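# Balance a bar level on a stand's ridge

## Task

Set the bar across the ridge at the top of the stand so that it sits level there unsupported and keeps that balance after the robot lets go.

## Robot and tools

Robot: two arms, left_arm (base near y=+0.32 m) and right_arm (base near y=-0.35 m), each ending in a five-finger hand; the left hand is the mirror of the right. A camera stand sits behind the arms. A loose object may occasionally get a brief push from outside.

Scene frame: origin on the table top, midway between the nominal bases; +x points out over the table, +z up, left_arm on the +y side (camera image sides do not follow these names). All reported hand positions (metres), quaternions (wxyz) and velocities are in this frame.

Hand point: a spot 0.05 m in front of the palm and 0.15 m out from the wrist flange. Its +z runs along the straight fingers, +y out of the palm, +x across the palm away from the thumb on the right hand (toward the thumb on the left). Straight fingertips lie about 0.06-0.07 m past it along +z and 0.06 m behind it along -y. A wrist bracket on the little-finger side can strike things, and with fingers level the wrist hangs below the point and may reach the table first.

The 28-number row (used by execute_actions and move): one flat list covering both arms, every value in [-1, 1]. Order: left_arm dx, dy, dz, rx, ry, rz; left hand little, ring, middle, index, thumb_bend, thumb_turn, force_limit, speed; then the same fourteen for right_arm. dx..rz are offsets, not poses: they are measured from that arm's current Hand target along scene-frame axes, and 1.0 stands for 0.6 m or 180 degrees; rx, ry, rz form one rotation vector turning about the Hand target position. All zeros re-asks the current Hand target. Finger numbers are absolute targets: -1 open/straight, +1 closed; thumb_turn -1 beside the palm, +1 opposite the fingers. force_limit maps -1..+1 to roughly 0..10 N (thumb motors up to 15 N); speed rises from near zero at -1 to full at +0.48 and above. Hand numbers always act, so to leave a hand unchanged, repeat the last eight you sent it (or, before any, its hand_measured plus hand_force_limit and hand_speed). Thumb turned in front, the hand can grasp things 0.035-0.065 m thick, handles down to about 0.025 m. For a soft grip close with speed -0.94 or lower.

execute_actions(actions, cameras): actions is a list of actions; each action is up to 15 rows, one per 1/30 s step, the last row held to fill 15 steps. Each row in an action counts from the Hand target at that action's start, so repeating an offset keeps moving further. Cameras return when actions is empty or named in cameras.

move(target, speed, blend, stop_force, zero, blocking, cameras): drives each hand point in a straight line to the row in target (a single 28-number row, or up to 15 rows, all offsets from the same starting Hand targets). speed is in m/s, 0.002-3.6, default 0.25 (rotation capped at twice that in rad/s). blend (m) rounds corners in a list. stop_force (N, 3-120, one value for both arms) ends an arm's path when its wrist senses that much resistance; do not rely on it while the hand rotates, and omit it when backing away from a contact. zero chooses whether a new force zero is taken first. blocking=false returns early (not allowed with stop_force). Paths do not avoid obstacles; steer around each arm's own base. Result adds a move: line such as done, off_target, moving, held or fault, plus limits like paced or held.

wait(seconds 0-10), stop() to brake a running move, zoom_image(camera, region [x0,y0,x1,y1] pixels, at most 504x504) on cam_high, cam_left_wrist or cam_right_wrist, show_instructions() for reference pages, zero_wrist_force(arm), and finished_scene(scene) to end the current scene (1 or 2; scene 1 is practice).

Results: end_effector_position/quat, Hand target (the last commanded pose after a clip of orientation to within 32 degrees of the measured one), joint positions and torques, Wrist force/torque in the hand's own axes (push from a surface reads as force into the arm), and hand_measured, hand_stopped_by (moving, target, force, stalled, fault) and hand_load_n, each six values in motor order. A lost grip shows as hand_load_n dropping near 0. Hand points often settle short; send the remainder as an offset. MOTOR HOT warns of heating; at 85 °C the arm brakes for 30-60 s.

Avoid: pressing past firm contact (arms are stiff; about 150 N or joint torque limits of 136 N m for the big joints and 25.4 N m for wrists stop an arm for 10 s), fast contact, arms or hands touching each other, dropping the bar or releasing it while moving, and letting anything leave the table. The bar must stay balanced after the robot withdraws.

Each tool is called after "Request:" by a JSON object that holds its "fn" and its "kwargs".

Reference images:

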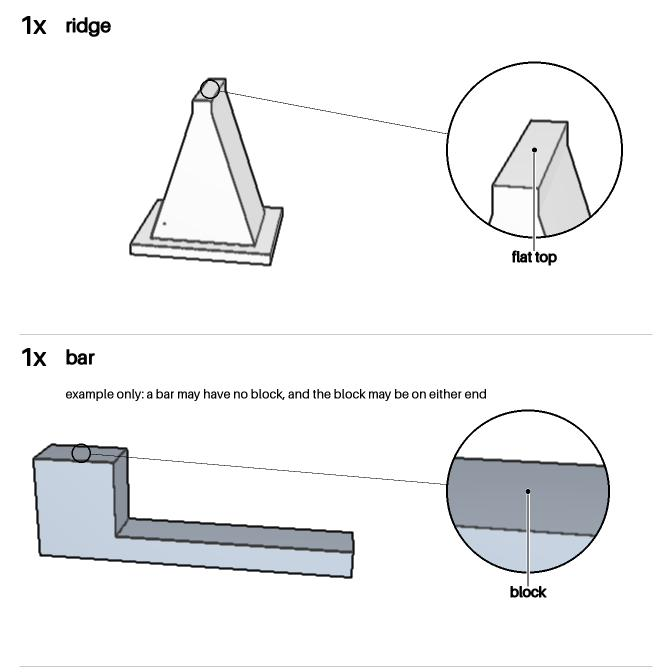

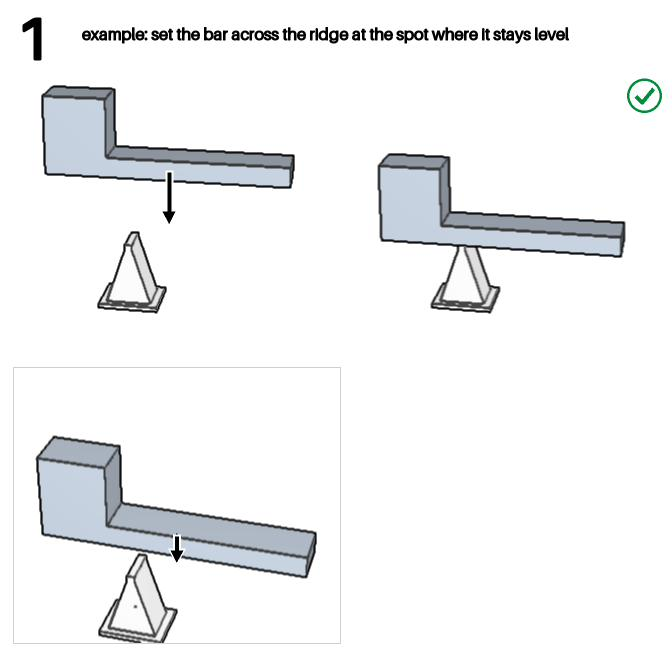

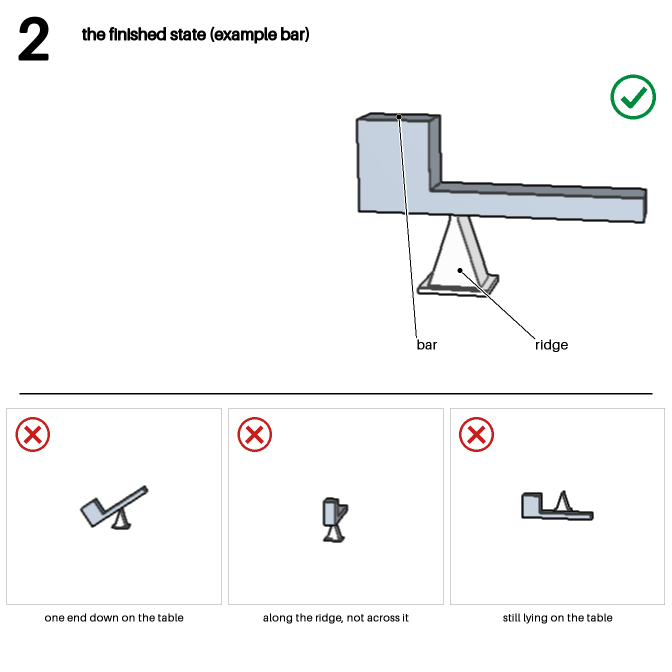

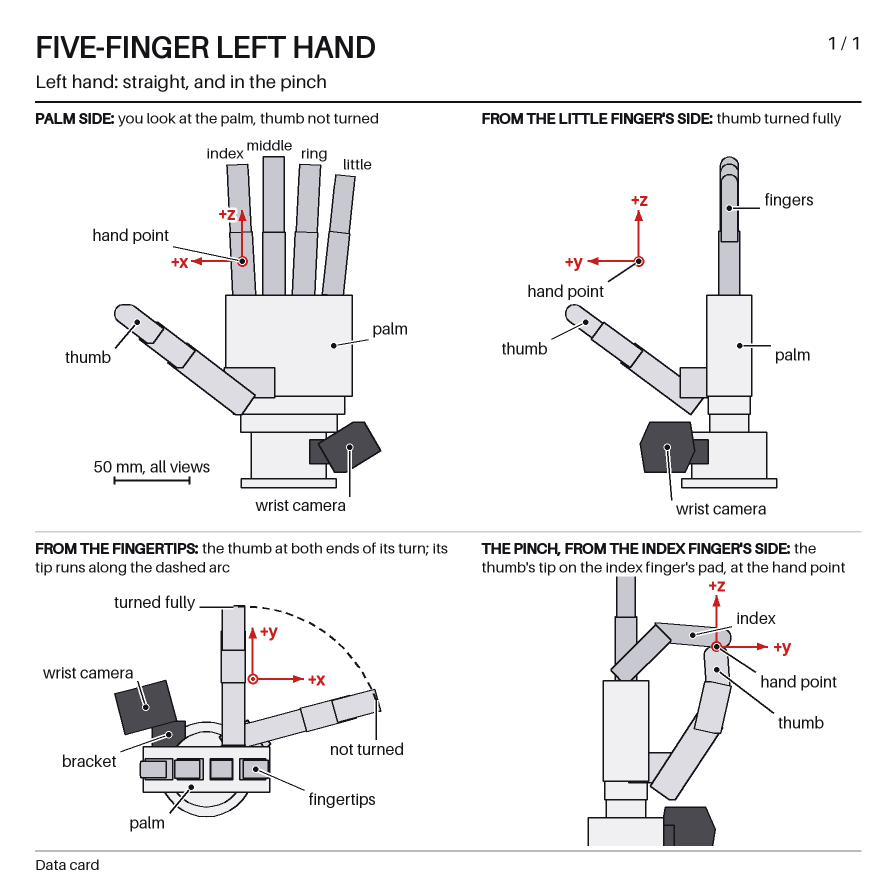

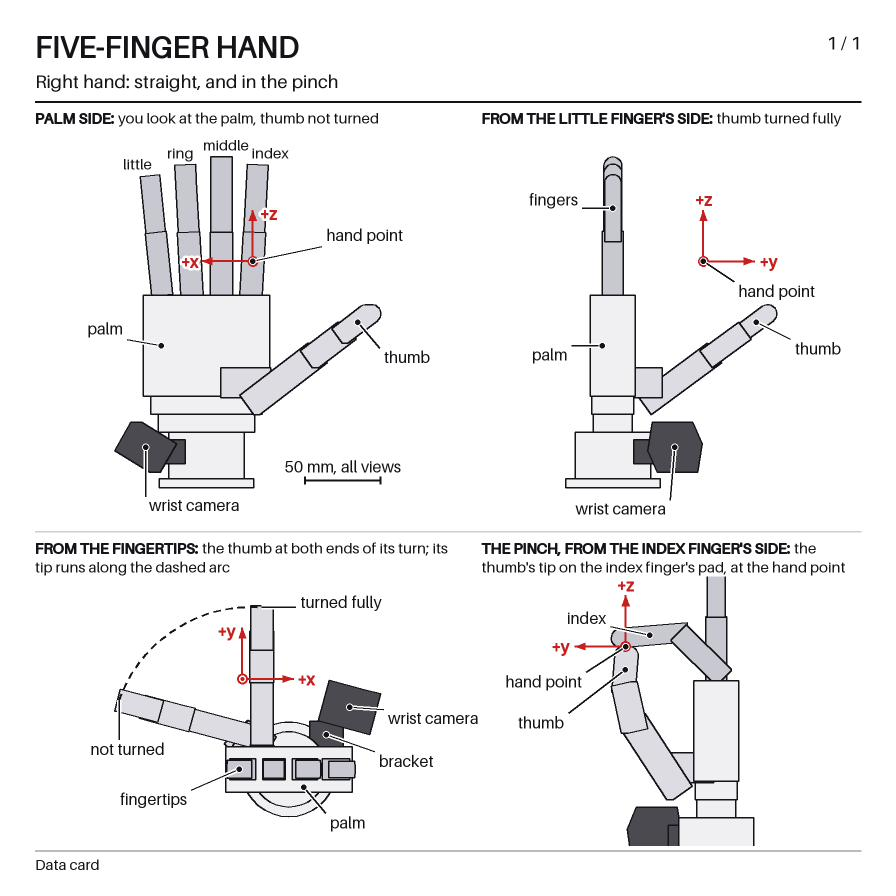

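## Session

Request:
{"fn": "execute_actions", "kwargs": {"actions": []}}

Scene clock: 0.00 s.
left_arm: end_effector_position=(+0.2226, -0.2132, +0.1155) hand_measured=(-1.000, -1.000, -1.000, -1.000, -1.000, -1.000) hand_load_n=(+0.0, +0.0, +0.0, +0.0, +0.0, +0.0) hand_stopped_by=(target, target, target, target, target, target) hand_force_limit=0.00 hand_speed=-0.80 end_effector_quat_wxyz=(+0.277, +0.820, -0.483, +0.135) | right_arm: end_effector_position=(+0.3863, -0.6315, +0.1840) hand_measured=(-1.000, -1.000, -1.000, -1.000, -1.000, -1.000) hand_load_n=(+0.0, +0.0, +0.0, +0.0, +0.0, +0.0) hand_stopped_by=(target, target, target, target, target, target) hand_force_limit=0.00 hand_speed=-0.80 end_effector_quat_wxyz=(+0.546, +0.460, +0.694, -0.092)
Joint positions: left_arm=[2.552 -2.061 -1.681 2.499 -1.026 1.975] | right_arm=[-1.27 -1.704 2.434 -0.283 1.106 -1.365]
Joint velocities: within noise
Joint torques (N m): no reading
Wrist force (N): no reading
Wrist torque (N m): no reading
Wrist force, peak (N): no reading
Hand target: left_arm +0.2226, -0.2132, +0.1155; +0.277, +0.820, -0.483, +0.135 | right_arm +0.3863, -0.6315, +0.1840; +0.546, +0.460, +0.694, -0.092

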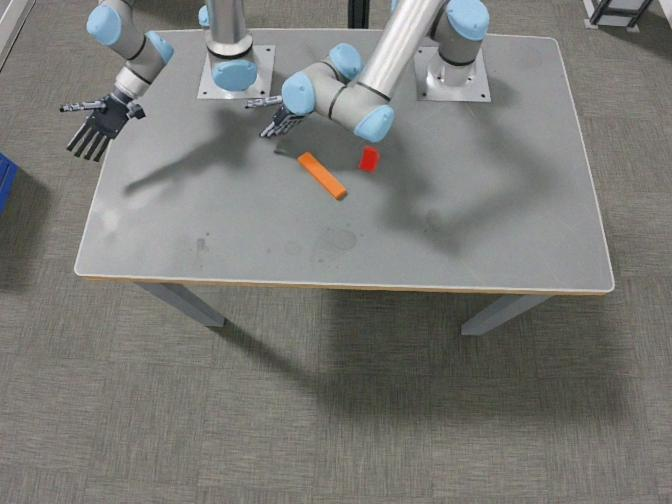

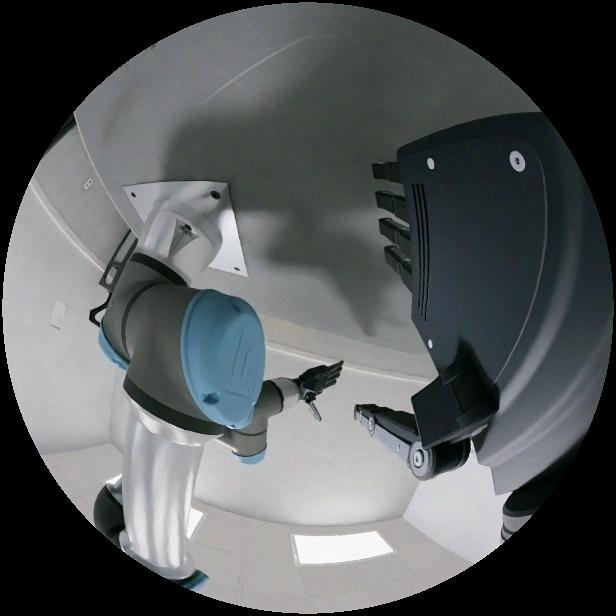

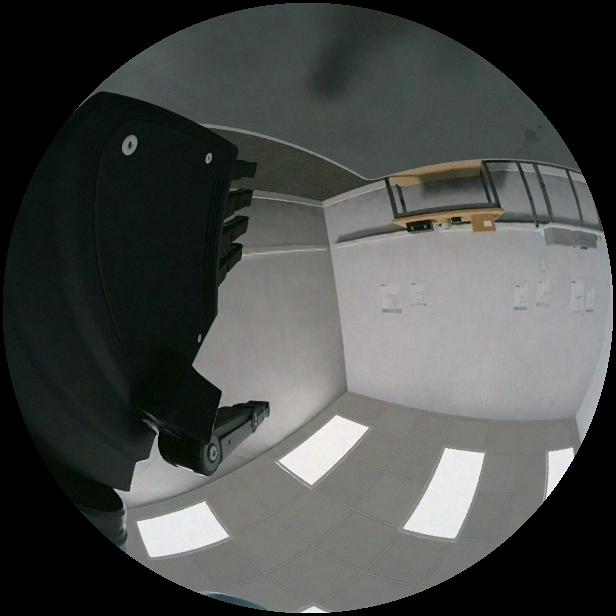

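Request:
{"fn": "zoom_image", "kwargs": {"camera": "cam_high", "region": [240, 60, 420, 240]}}

Scaled by 2.800 from the camera's 672x504 image, which has a finer 960x720 frame.

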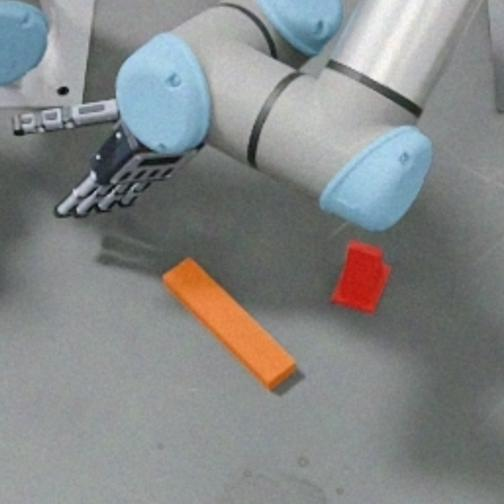

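Request:
{"fn": "move", "kwargs": {"target": [[0.129,0.27,0.39,0,0,0,-1,-1,-1,-1,-1,-1,0,-0.8,0,0,0,0,0,0,-1,-1,-1,-1,-1,-1,0,-0.8],[0.129,0.9,0.39,0,0,0,-1,-1,-1,-1,-1,-1,0,-0.8,0,0,0,0,0,0,-1,-1,-1,-1,-1,-1,0,-0.8]], "blend": 0.05, "cameras": ["all"]}}

Scene clock: 115.10 s.
left_arm: end_effector_position=(+0.3000, +0.3267, +0.3495) hand_measured=(-1.000, -1.000, -1.000, -1.000, -1.000, -1.000) hand_load_n=(+0.0, +0.0, +0.0, +0.0, -0.5, +0.0) hand_stopped_by=(target, target, target, target, target, target) hand_force_limit=0.00 hand_speed=-0.80 end_effector_quat_wxyz=(+0.277, +0.820, -0.483, +0.135) | right_arm: end_effector_position=(+0.3863, -0.6315, +0.1840) hand_measured=(-1.000, -1.000, -1.000, -1.000, -1.000, -1.000) hand_load_n=(+0.0, +0.0, +0.0, +0.0, +0.0, +0.0) hand_stopped_by=(target, target, target, target, target, target) hand_force_limit=0.00 hand_speed=-0.80 end_effector_quat_wxyz=(+0.546, +0.460, +0.694, -0.092)
Joint positions: left_arm=[3.938 -1.818 -1.598 1.33 -1.196 3.553] | right_arm=[-1.27 -1.704 2.434 -0.283 1.106 -1.365]
Joint torques (N m): left_arm=[7.73 23.72 18.91 -1.57 0.4 0.48] | right_arm=[-0.47 -8.66 -18.85 -0.42 -0.35 0.03]
Wrist force (N): left_arm=[-0.1 0.1 0.2] | right_arm=[-0.1 0.0 -0.2]
Wrist torque (N m): left_arm=[0.00 0.01 0.04] | right_arm=[0.01 0.01 -0.01]
Wrist force, peak (N): left_arm=[-0.1 0.3 1.9] | right_arm=[0.2 -0.7 -0.3]
Hand target: left_arm +0.3000, +0.3268, +0.3495; +0.277, +0.820, -0.483, +0.135 | right_arm +0.3863, -0.6315, +0.1840; +0.546, +0.460, +0.694, -0.092
Off the commanded pose: left_arm 0.000 m, 0 deg | right_arm 0.000 m, 0 deg.
move: done
camera_calibration:
cam_left_wrist: T_world_to_cam=[[0.956153, 0.15208, -0.250286, -0.241268], [0.288114, -0.335104, 0.897048, -0.29425], [0.0525512, -0.929826, -0.364227, 0.529704], [0, 0, 0, 1]] pos_world=[0.28763, 0.43062, 0.396503]

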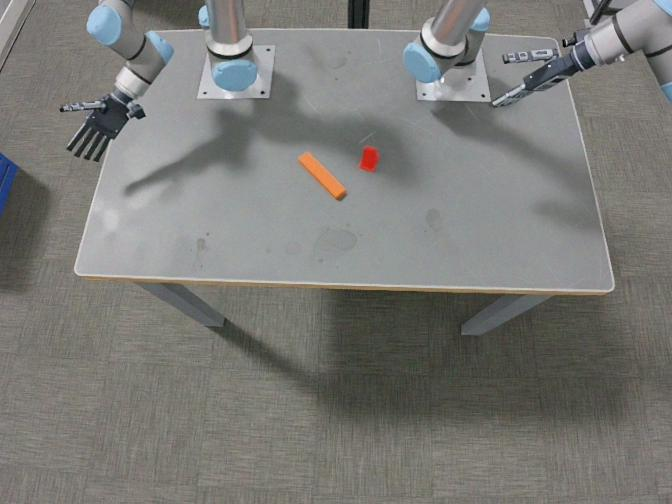

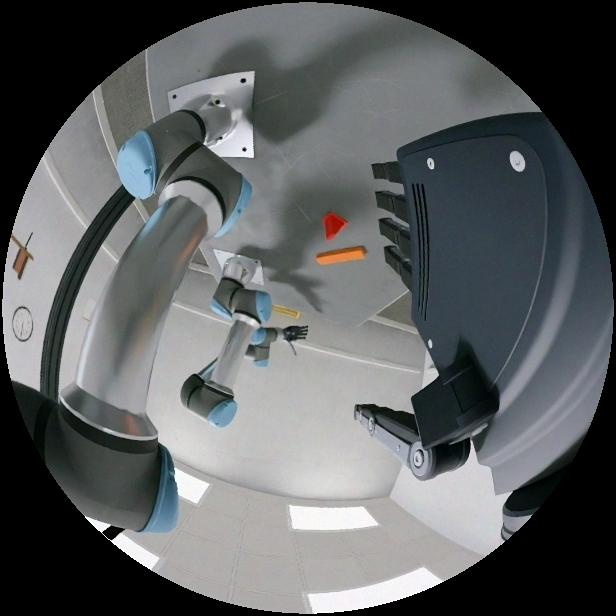

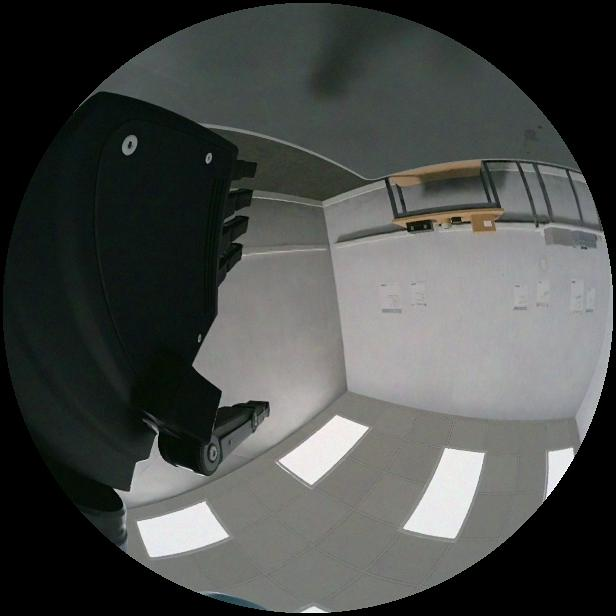

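Request:
{"fn": "zoom_image", "kwargs": {"camera": "cam_high", "region": [290, 130, 390, 210]}}

Request:
{"fn": "zoom_image", "kwargs": {"camera": "cam_left_wrist", "region": [290, 190, 390, 290]}}

Scaled by 5.040 from the camera's 672x504 image, which has a finer 960x720 frame.

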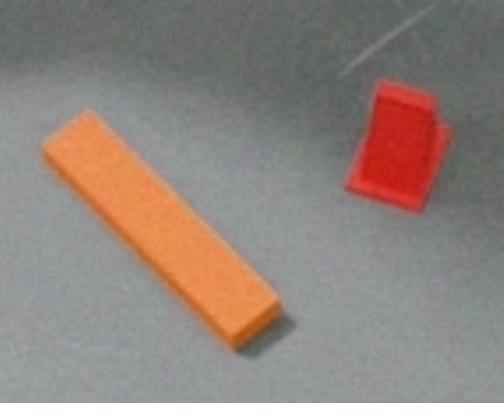

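Scaled by 5.040 from the camera's 616x616 image, which has a finer 880x880 frame.

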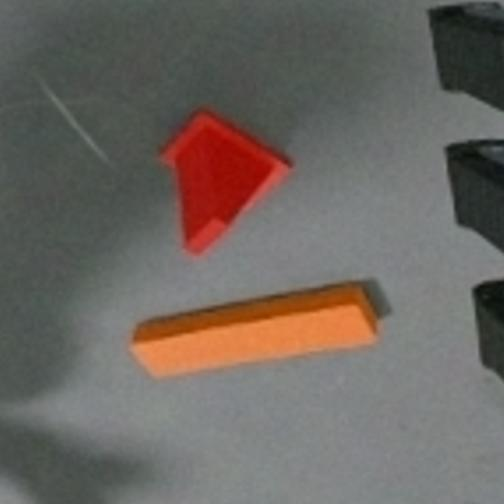

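Request:
{"fn": "move", "kwargs": {"target": [0.168,-0.640,-0.166,0.1113,-0.3913,-0.2955,-1,-1,-0.3,-0.3,-1,1,0,0,0,0,0,0,0,0,-1,-1,-1,-1,-1,-1,0,-0.8], "cameras": ["all"]}}

Scene clock: 241.23 s.
left_arm: end_effector_position=(+0.4008, -0.0572, +0.2499) hand_measured=(-1.000, -1.000, -0.300, -0.300, -1.000, +1.000) hand_load_n=(+0.0, +0.0, +0.0, +0.0, +0.0, +0.0) hand_stopped_by=(target, target, target, target, target, target) hand_force_limit=0.00 hand_speed=0.00 end_effector_quat_wxyz=(+0.144, -0.344, +0.857, -0.356) | right_arm: end_effector_position=(+0.3863, -0.6315, +0.1840) hand_measured=(-1.000, -1.000, -1.000, -1.000, -1.000, -1.000) hand_load_n=(+0.0, +0.0, +0.0, +0.0, +0.0, +0.0) hand_stopped_by=(target, target, target, target, target, target) hand_force_limit=0.00 hand_speed=-0.80 end_effector_quat_wxyz=(+0.546, +0.460, +0.694, -0.092)
Joint positions: left_arm=[2.791 -1.802 -1.443 2.405 -1.242 3.491] | right_arm=[-1.27 -1.704 2.434 -0.283 1.106 -1.365]
Joint torques (N m): left_arm=[-2.89 35.45 12.79 -0.42 0.91 -2.1] | right_arm=[-0.57 -9.74 -18.65 -0.14 -0.35 0.06]
Wrist force (N): left_arm=[-1.0 -1.4 -0.1] | right_arm=[-0.1 -0.2 -0.2]
Wrist torque (N m): left_arm=[-0.07 0.19 0.01] | right_arm=[-0.02 0.01 -0.01]
Wrist force, peak (N): left_arm=[0.0 -2.1 0.6] | right_arm=[0.1 -0.3 -0.7]
Hand target: left_arm +0.4008, -0.0572, +0.2499; +0.144, -0.344, +0.857, -0.356 | right_arm +0.3863, -0.6315, +0.1840; +0.546, +0.460, +0.694, -0.092
Off the commanded pose: left_arm 0.000 m, 0 deg | right_arm 0.000 m, 0 deg.
move: done
camera_calibration:
cam_left_wrist: T_world_to_cam=[[0.329397, -0.696585, 0.637391, -0.32338], [-0.942784, -0.205811, 0.262296, 0.296807], [-0.0515288, -0.687322, -0.724523, 0.276889], [0, 0, 0, 1]] pos_world=[0.400613, 0.026137, 0.328881]

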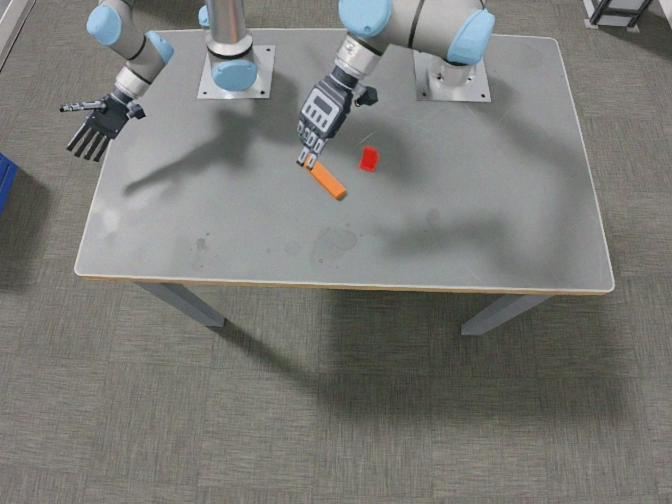

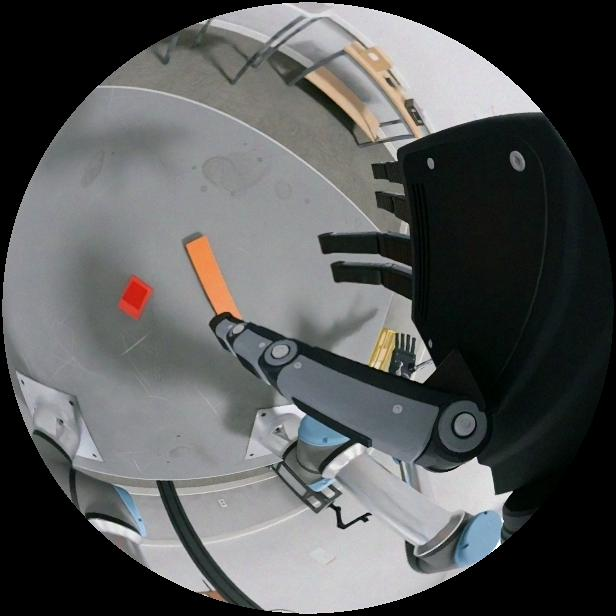

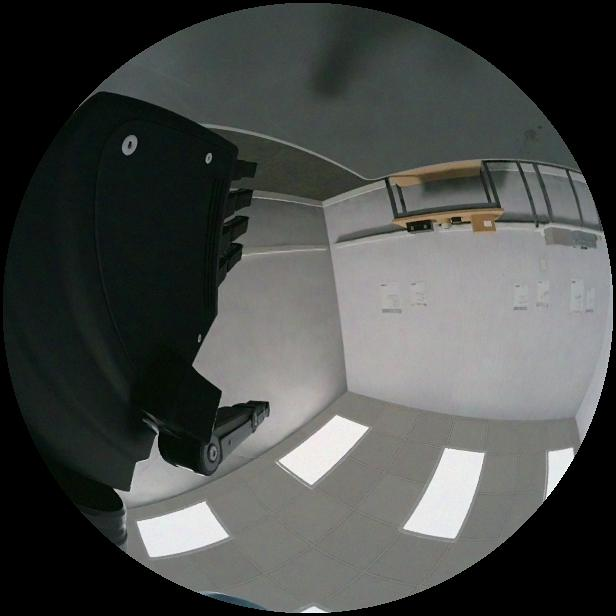

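Request:
{"fn": "zoom_image", "kwargs": {"camera": "cam_high", "region": [280, 80, 400, 210]}}

Request:
{"fn": "zoom_image", "kwargs": {"camera": "cam_left_wrist", "region": [100, 200, 440, 440]}}

Scaled by 3.877 from the camera's 672x504 image, which has a finer 960x720 frame.

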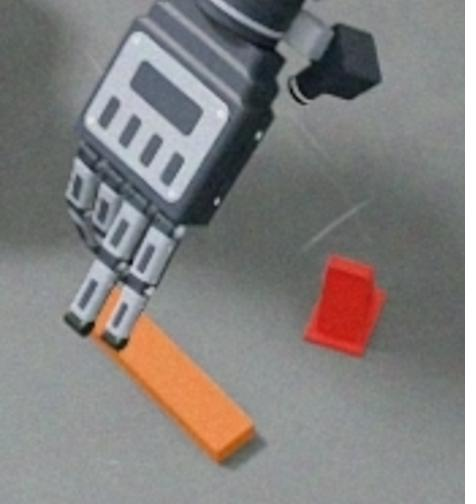

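Scaled by 1.482 from the camera's 616x616 image, which has a finer 880x880 frame.

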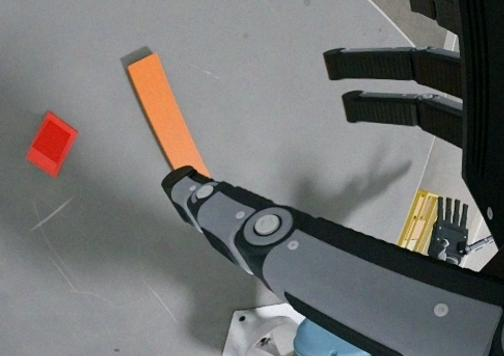

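Request:
{"fn": "move", "kwargs": {"target": [-0.049,-0.05,-0.25,0,0,0,-1,-1,-0.3,-0.3,-1,1,0,0,0,0,0,0,0,0,-1,-1,-1,-1,-1,-1,0,-0.8], "cameras": ["all"]}}

Request:
{"fn": "zoom_image", "kwargs": {"camera": "cam_high", "region": [260, 100, 400, 220]}}

Request:
{"fn": "zoom_image", "kwargs": {"camera": "cam_left_wrist", "region": [60, 160, 440, 440]}}

Scene clock: 317.83 s.
left_arm: end_effector_position=(+0.3714, -0.0873, +0.1000) hand_measured=(-1.000, -1.000, -0.300, -0.300, -1.000, +1.000) hand_load_n=(+0.0, +0.0, +0.0, +0.0, +0.0, +0.0) hand_stopped_by=(target, target, target, target, target, target) hand_force_limit=0.00 hand_speed=0.00 end_effector_quat_wxyz=(+0.144, -0.344, +0.857, -0.356) | right_arm: end_effector_position=(+0.3863, -0.6315, +0.1840) hand_measured=(-1.000, -1.000, -1.000, -1.000, -1.000, -1.000) hand_load_n=(+0.0, +0.0, +0.0, +0.0, +0.0, +0.0) hand_stopped_by=(target, target, target, target, target, target) hand_force_limit=0.00 hand_speed=-0.80 end_effector_quat_wxyz=(+0.546, +0.460, +0.694, -0.092)
Joint positions: left_arm=[2.696 -1.89 -1.725 2.797 -1.305 3.418] | right_arm=[-1.27 -1.704 2.434 -0.283 1.106 -1.365]
Joint torques (N m): left_arm=[10.31 27.29 10.56 0.71 1.49 2.52] | right_arm=[-0.05 -8.83 -17.62 -0.35 -0.32 -0.14]
Wrist force (N): left_arm=[-0.7 -1.6 -0.4] | right_arm=[-0.2 -0.2 -0.3]
Wrist torque (N m): left_arm=[-0.07 0.10 -0.15] | right_arm=[0.00 0.03 -0.01]
Wrist force, peak (N): left_arm=[-1.2 -3.3 -1.8] | right_arm=[0.2 -0.3 -0.7]
Hand target: left_arm +0.3714, -0.0872, +0.0999; +0.144, -0.344, +0.857, -0.356 | right_arm +0.3863, -0.6315, +0.1840; +0.546, +0.460, +0.694, -0.092
Off the commanded pose: left_arm 0.000 m, 0 deg | right_arm 0.000 m, 0 deg.
move: done
camera_calibration:
cam_left_wrist: T_world_to_cam=[[0.32918, -0.696632, 0.637452, -0.239016], [-0.94286, -0.205651, 0.262149, 0.302173], [-0.0515286, -0.687322, -0.724522, 0.146075], [0, 0, 0, 1]] pos_world=[0.371113, -0.00396322, 0.178981]

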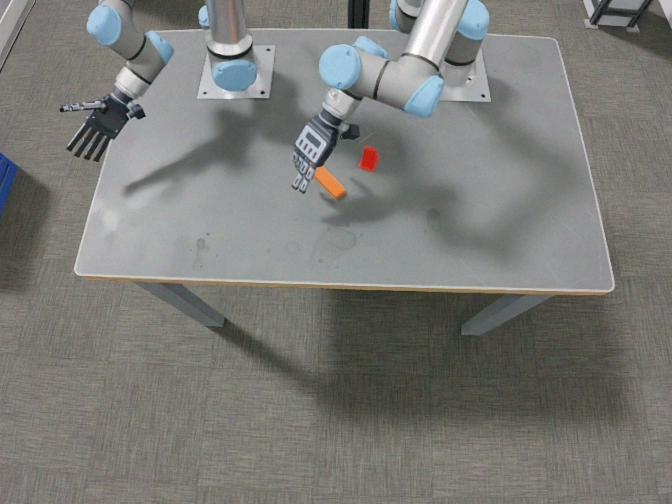

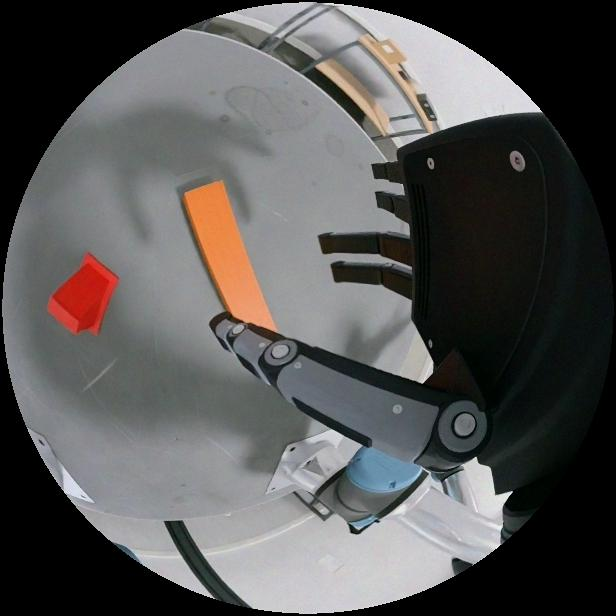

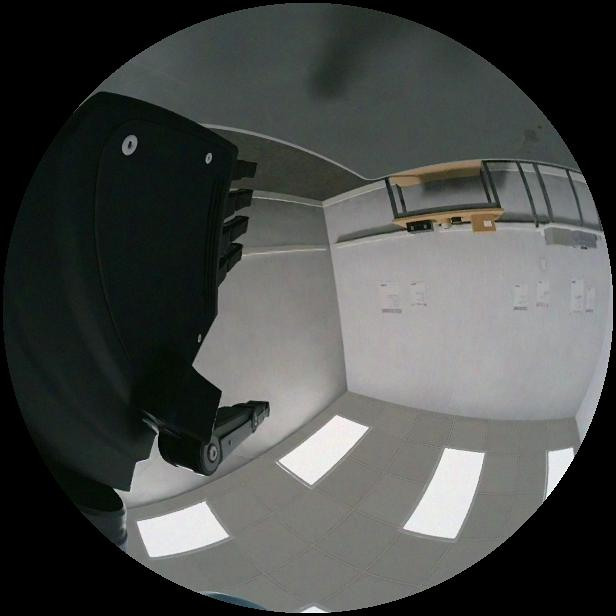

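Scaled by 3.600 from the camera's 672x504 image, which has a finer 960x720 frame.

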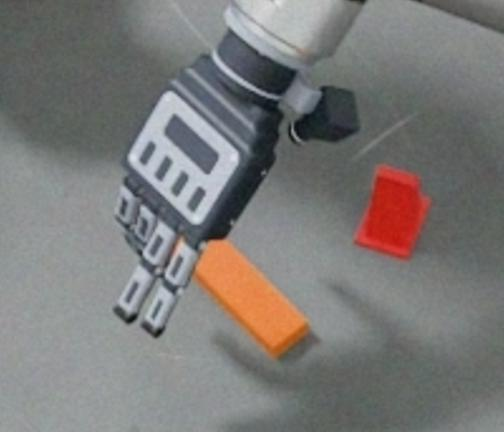

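Scaled by 1.326 from the camera's 616x616 image, which has a finer 880x880 frame.

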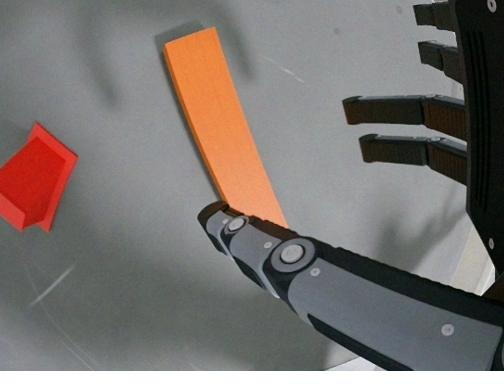

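Request:
{"fn": "move", "kwargs": {"target": [0.0058,-0.006,-0.1,0,0,0,-1,-1,0.2,0.2,-1,1,0,0,0,0,0,0,0,0,-1,-1,-1,-1,-1,-1,0,-0.8], "speed": 0.1, "cameras": ["all"]}}

Request:
{"fn": "zoom_image", "kwargs": {"camera": "cam_high", "region": [260, 100, 400, 220]}}

Request:
{"fn": "zoom_image", "kwargs": {"camera": "cam_left_wrist", "region": [160, 160, 440, 380]}}

Scene clock: 385.27 s.
left_arm: end_effector_position=(+0.3748, -0.0908, +0.0399) hand_measured=(-1.000, -1.000, +0.200, +0.200, -1.000, +1.000) hand_load_n=(+0.0, +0.0, +0.0, +0.0, +0.0, +0.0) hand_stopped_by=(target, target, target, target, target, target) hand_force_limit=0.00 hand_speed=0.00 end_effector_quat_wxyz=(+0.144, -0.344, +0.857, -0.356) | right_arm: end_effector_position=(+0.3863, -0.6315, +0.1840) hand_measured=(-1.000, -1.000, -1.000, -1.000, -1.000, -1.000) hand_load_n=(+0.0, +0.0, +0.0, +0.0, +0.0, +0.0) hand_stopped_by=(target, target, target, target, target, target) hand_force_limit=0.00 hand_speed=-0.80 end_effector_quat_wxyz=(+0.546, +0.460, +0.694, -0.092)
Joint positions: left_arm=[2.692 -1.975 -1.781 2.938 -1.308 3.415] | right_arm=[-1.27 -1.704 2.434 -0.283 1.106 -1.365]
Joint torques (N m): left_arm=[-4.28 33.52 21.55 -1.3 -0.03 -1.61] | right_arm=[0.29 -9.12 -18.58 -0.24 -0.47 -0.36]
Wrist force (N): left_arm=[-0.6 -1.7 -0.2] | right_arm=[-0.4 -0.2 0.0]
Wrist torque (N m): left_arm=[-0.11 0.10 0.03] | right_arm=[-0.03 0.06 -0.03]
Wrist force, peak (N): left_arm=[-0.9 -2.3 -0.8] | right_arm=[0.1 -0.3 -0.7]
Hand target: left_arm +0.3749, -0.0908, +0.0399; +0.144, -0.344, +0.857, -0.356 | right_arm +0.3863, -0.6315, +0.1840; +0.546, +0.460, +0.694, -0.092
Off the commanded pose: left_arm 0.000 m, 0 deg | right_arm 0.000 m, 0 deg.
move: done
camera_calibration:
cam_left_wrist: T_world_to_cam=[[0.329303, -0.696648, 0.63737, -0.204331], [-0.942818, -0.205763, 0.262215, 0.320484], [-0.0515248, -0.687272, -0.72457, 0.10031], [0, 0, 0, 1]] pos_world=[0.374613, -0.00746305, 0.118881]

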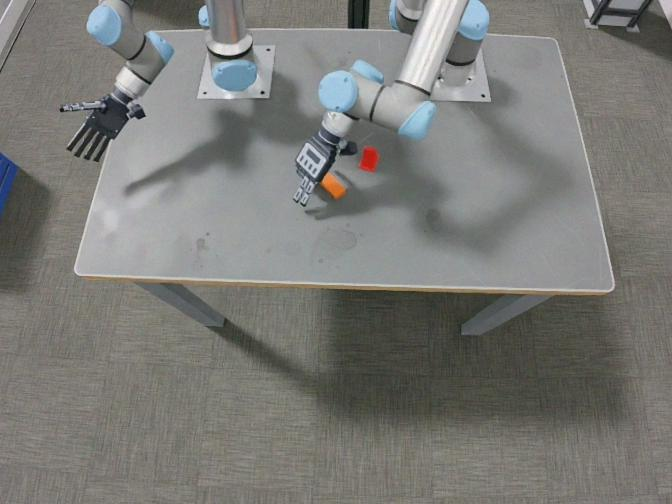

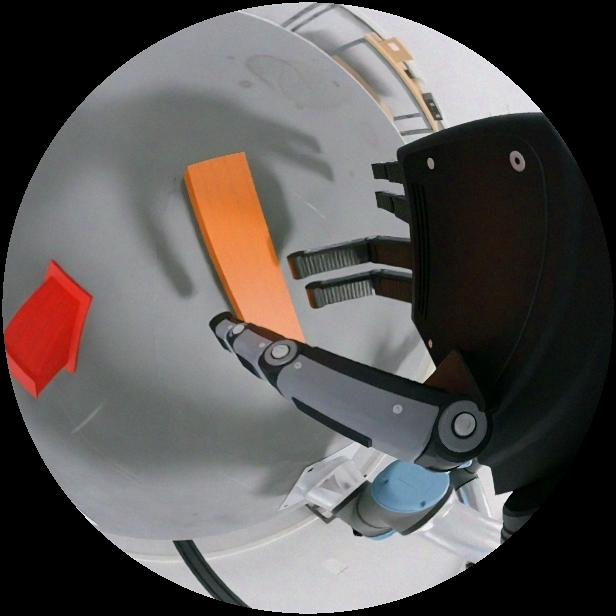

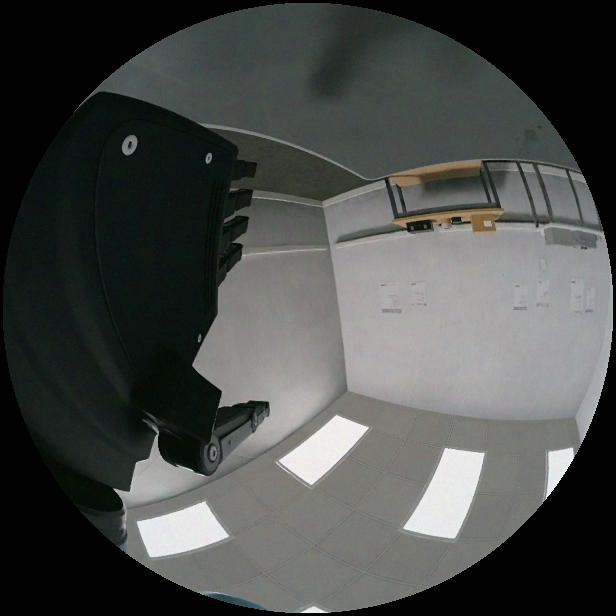

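Scaled by 3.600 from the camera's 672x504 image, which has a finer 960x720 frame.

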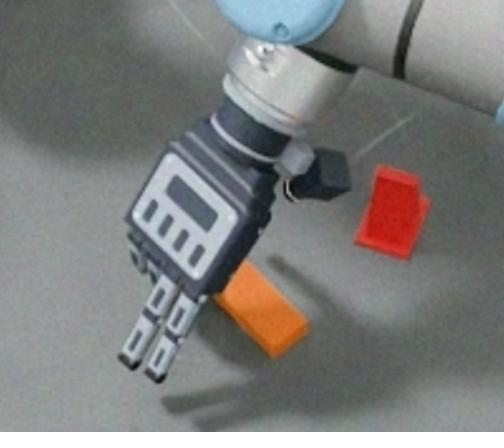

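Scaled by 1.800 from the camera's 616x616 image, which has a finer 880x880 frame.

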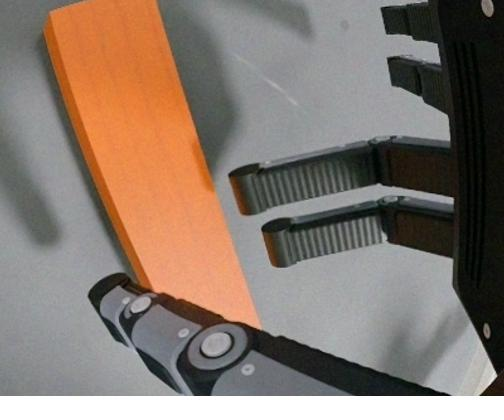

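Request:
{"fn": "move", "kwargs": {"target": [-0.0035,0.0037,-0.0217,0,0,0,-1,-1,0.2,0.2,-1,1,0,0,0,0,0,0,0,0,-1,-1,-1,-1,-1,-1,0,-0.8], "speed": 0.03, "stop_force": 4, "cameras": ["cam_high","cam_left_wrist"]}}

Request:
{"fn": "zoom_image", "kwargs": {"camera": "cam_left_wrist", "region": [160, 160, 440, 380]}}

Scene clock: 405.57 s.
left_arm: end_effector_position=(+0.3728, -0.0886, +0.0268) hand_measured=(-1.000, -1.000, +0.200, +0.200, -1.000, +1.000) hand_load_n=(+0.0, +0.0, +0.0, +0.0, +0.0, +0.0) hand_stopped_by=(target, target, target, target, target, target) hand_force_limit=0.00 hand_speed=0.00 end_effector_quat_wxyz=(+0.144, -0.344, +0.857, -0.356) | right_arm: end_effector_position=(+0.3863, -0.6315, +0.1840) hand_measured=(-1.000, -1.000, -1.000, -1.000, -1.000, -1.000) hand_load_n=(+0.0, +0.0, +0.0, +0.0, -0.5, +0.0) hand_stopped_by=(target, target, target, target, target, target) hand_force_limit=0.00 hand_speed=-0.80 end_effector_quat_wxyz=(+0.546, +0.460, +0.694, -0.092)
Joint positions: left_arm=[2.695 -1.987 -1.803 2.972 -1.306 3.417] | right_arm=[-1.27 -1.704 2.434 -0.283 1.106 -1.365]
Joint torques (N m): left_arm=[-4.88 39.46 22.27 -2.65 -0.59 -1.01] | right_arm=[-0.19 -9.01 -18.16 -0.25 -0.34 -0.24]
Wrist force (N): left_arm=[-0.8 -1.7 0.1] | right_arm=[0.2 -0.2 0.0]
Wrist torque (N m): left_arm=[-0.12 0.15 -0.20] | right_arm=[-0.03 -0.03 0.00]
Wrist force, peak (N): left_arm=[-0.8 -5.4 -1.5] | right_arm=[0.0 -0.5 -0.7]
Hand target: left_arm +0.3728, -0.0886, +0.0268; +0.144, -0.344, +0.857, -0.356 | right_arm +0.3863, -0.6315, +0.1840; +0.546, +0.460, +0.694, -0.092
Off the commanded pose: left_arm 0.000 m, 0 deg | right_arm 0.000 m, 0 deg.
move: done
camera_calibration:
cam_left_wrist: T_world_to_cam=[[0.329248, -0.696595, 0.637457, -0.193843], [-0.942842, -0.205765, 0.262126, 0.322479], [-0.051429, -0.687326, -0.724526, 0.0922592], [0, 0, 0, 1]] pos_world=[0.372613, -0.00526307, 0.105881]
Images, in order (width x height): cam_high 672x504, cam_left_wrist 616x616.

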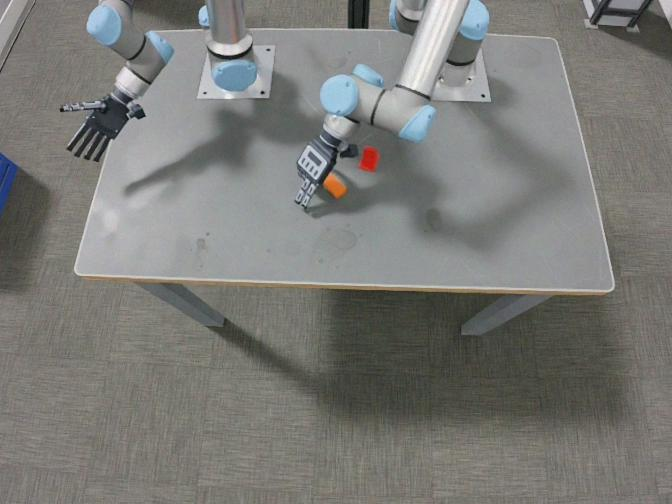

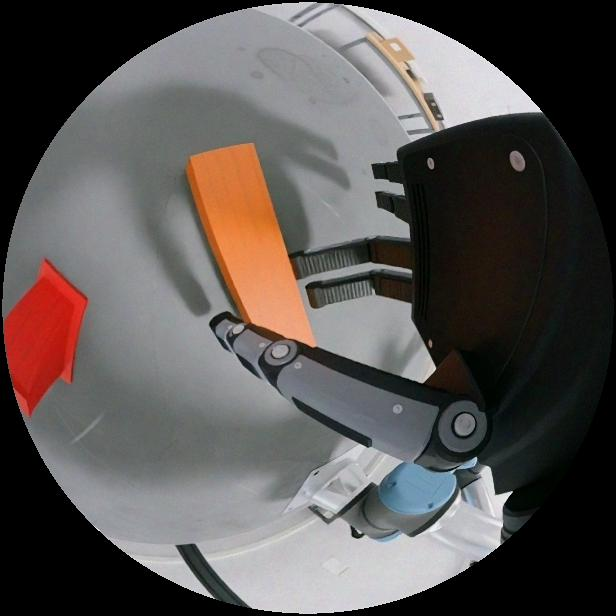

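Scaled by 1.800 from the camera's 616x616 image, which has a finer 880x880 frame.

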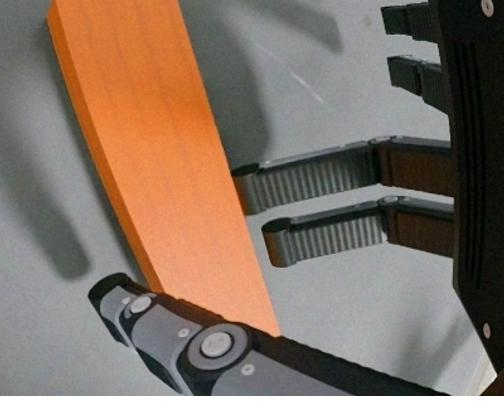

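Request:
{"fn": "move", "kwargs": {"target": [0,0,-0.0075,0,0,0,-1,-1,0.2,0.2,-1,1,0,0,0,0,0,0,0,0,-1,-1,-1,-1,-1,-1,0,-0.8], "speed": 0.01, "stop_force": 3, "cameras": ["cam_high","cam_left_wrist"]}}

Request:
{"fn": "zoom_image", "kwargs": {"camera": "cam_left_wrist", "region": [160, 160, 440, 380]}}

Scene clock: 435.77 s.
left_arm: end_effector_position=(+0.3728, -0.0886, +0.0223) hand_measured=(-1.000, -1.000, +0.200, +0.200, -1.000, +1.000) hand_load_n=(+0.0, +0.0, +0.0, +0.0, +0.0, +0.0) hand_stopped_by=(target, target, target, target, target, target) hand_force_limit=0.00 hand_speed=0.00 end_effector_quat_wxyz=(+0.144, -0.344, +0.857, -0.356) | right_arm: end_effector_position=(+0.3863, -0.6315, +0.1840) hand_measured=(-1.000, -1.000, -1.000, -1.000, -1.000, -1.000) hand_load_n=(+0.0, +0.0, +0.0, +0.0, +0.0, +0.0) hand_stopped_by=(target, target, target, target, target, target) hand_force_limit=0.00 hand_speed=-0.80 end_effector_quat_wxyz=(+0.546, +0.460, +0.694, -0.092)
Joint positions: left_arm=[2.695 -1.994 -1.807 2.983 -1.306 3.417] | right_arm=[-1.27 -1.704 2.434 -0.283 1.106 -1.365]
Joint torques (N m): left_arm=[-6.83 39.59 20.88 -2.02 -0.59 -1.72] | right_arm=[-0.48 -9.89 -19.34 0 -0.32 -0.17]
Wrist force (N): left_arm=[-1.1 -1.9 -0.4] | right_arm=[0.0 -0.2 -0.3]
Wrist torque (N m): left_arm=[-0.13 0.17 -0.21] | right_arm=[-0.01 0.02 -0.02]
Wrist force, peak (N): left_arm=[-0.9 -2.0 -0.5] | right_arm=[0.3 -0.5 -0.6]
Hand target: left_arm +0.3728, -0.0886, +0.0223; +0.144, -0.344, +0.857, -0.356 | right_arm +0.3863, -0.6315, +0.1840; +0.546, +0.460, +0.694, -0.092
Off the commanded pose: left_arm 0.000 m, 0 deg | right_arm 0.000 m, 0 deg.
move: done
camera_calibration:
cam_left_wrist: T_world_to_cam=[[0.329248, -0.696595, 0.637457, -0.190878], [-0.942842, -0.205765, 0.262126, 0.32359], [-0.051429, -0.687326, -0.724526, 0.0889212], [0, 0, 0, 1]] pos_world=[0.372513, -0.00526307, 0.101281]
Images, in order (width x height): cam_high 672x504, cam_left_wrist 616x616.

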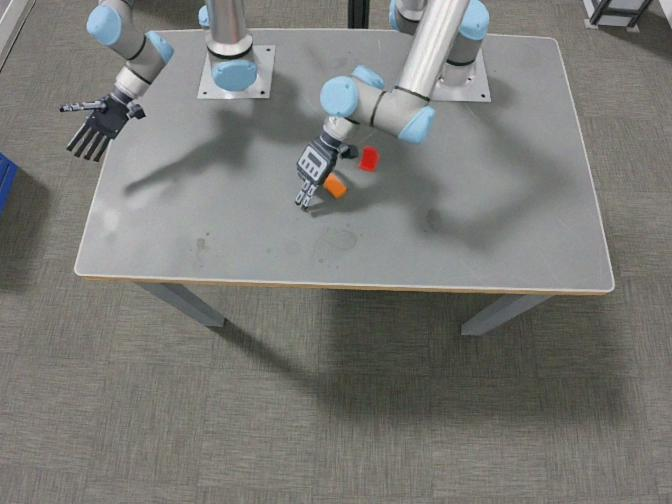

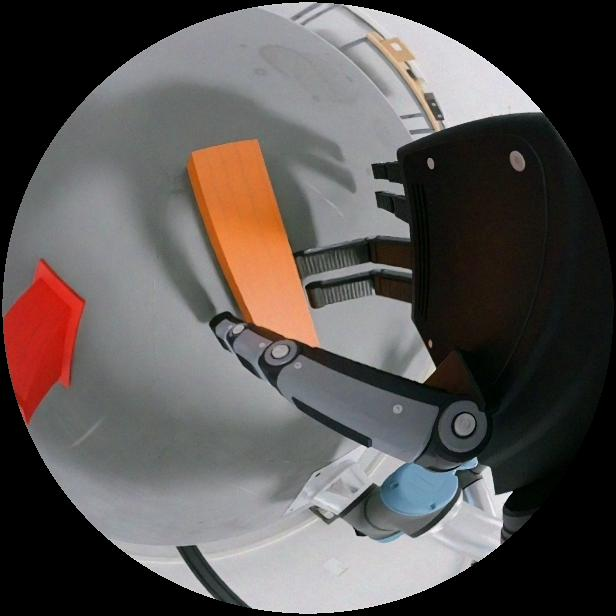

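Scaled by 1.800 from the camera's 616x616 image, which has a finer 880x880 frame.

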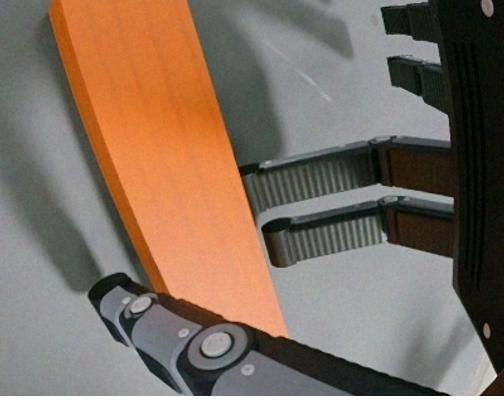

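Request:
{"fn": "move", "kwargs": {"target": [[0,0,0.003,0,0,0,-1,-1,0.2,0.2,-1,1,0,0,0,0,0,0,0,0,-1,-1,-1,-1,-1,-1,0,-0.8],[0,0,0.003,0,0,0,-1,-1,0.4,0.4,-0.2,1,-0.5,-0.94,0,0,0,0,0,0,-1,-1,-1,-1,-1,-1,0,-0.8]], "cameras": ["cam_high","cam_left_wrist"]}}

Request:
{"fn": "zoom_image", "kwargs": {"camera": "cam_left_wrist", "region": [160, 160, 440, 380]}}

Scene clock: 451.53 s.
left_arm: end_effector_position=(+0.3728, -0.0886, +0.0241) hand_measured=(-1.000, -1.000, +0.400, +0.400, -0.936, +1.000) hand_load_n=(+0.0, -0.5, +0.0, +0.0, +0.0, +0.5) hand_stopped_by=(target, target, target, target, force, target) hand_force_limit=-0.50 hand_speed=-0.94 end_effector_quat_wxyz=(+0.144, -0.344, +0.857, -0.356) | right_arm: end_effector_position=(+0.3863, -0.6315, +0.1840) hand_measured=(-1.000, -1.000, -1.000, -1.000, -1.000, -1.000) hand_load_n=(+0.0, +0.0, +0.0, +0.0, +0.0, +0.0) hand_stopped_by=(target, target, target, target, target, target) hand_force_limit=0.00 hand_speed=-0.80 end_effector_quat_wxyz=(+0.546, +0.460, +0.694, -0.092)
Joint positions: left_arm=[2.695 -1.991 -1.806 2.979 -1.306 3.417] | right_arm=[-1.27 -1.704 2.434 -0.283 1.106 -1.365]
Joint torques (N m): left_arm=[-6.55 27.57 11.78 -0.06 -0.26 -1.71] | right_arm=[0.36 -10.01 -18.6 -0.19 -0.14 -0.29]
Wrist force (N): left_arm=[-0.8 -1.6 -0.3] | right_arm=[-0.2 0.1 -0.1]
Wrist torque (N m): left_arm=[-0.11 0.14 -0.20] | right_arm=[0.03 0.04 -0.01]
Wrist force, peak (N): left_arm=[-0.9 -3.0 -1.0] | right_arm=[-0.1 -0.2 -0.8]
Hand target: left_arm +0.3728, -0.0886, +0.0241; +0.144, -0.344, +0.857, -0.356 | right_arm +0.3863, -0.6315, +0.1840; +0.546, +0.460, +0.694, -0.092
Off the commanded pose: left_arm 0.000 m, 0 deg | right_arm 0.000 m, 0 deg.
move: done
camera_calibration:
cam_left_wrist: T_world_to_cam=[[0.329248, -0.696595, 0.637457, -0.192089], [-0.942842, -0.205765, 0.262126, 0.323092], [-0.051429, -0.687326, -0.724526, 0.0902978], [0, 0, 0, 1]] pos_world=[0.372513, -0.00526307, 0.103181]
Images, in order (width x height): cam_high 672x504, cam_left_wrist 616x616.

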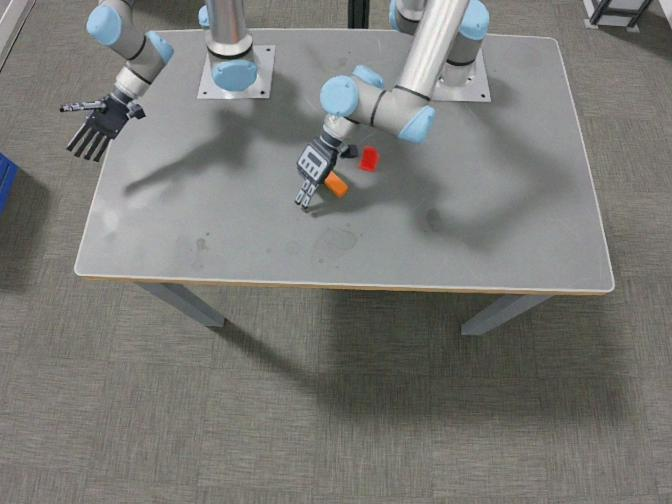

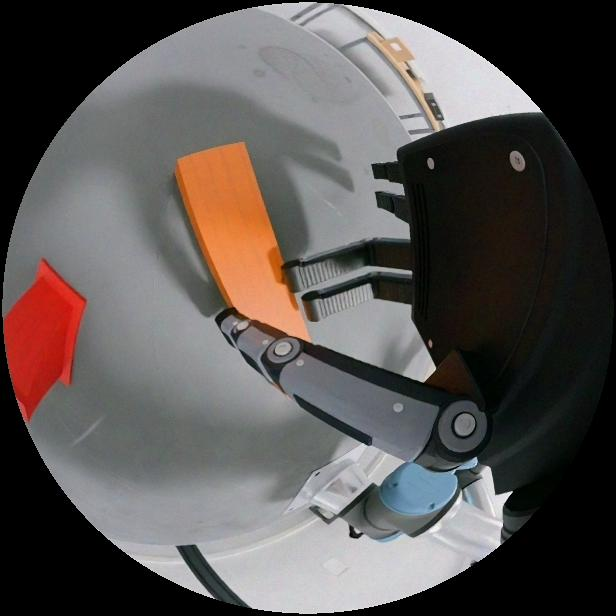

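Scaled by 1.800 from the camera's 616x616 image, which has a finer 880x880 frame.

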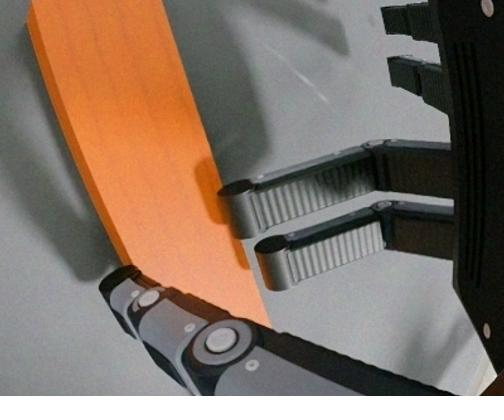

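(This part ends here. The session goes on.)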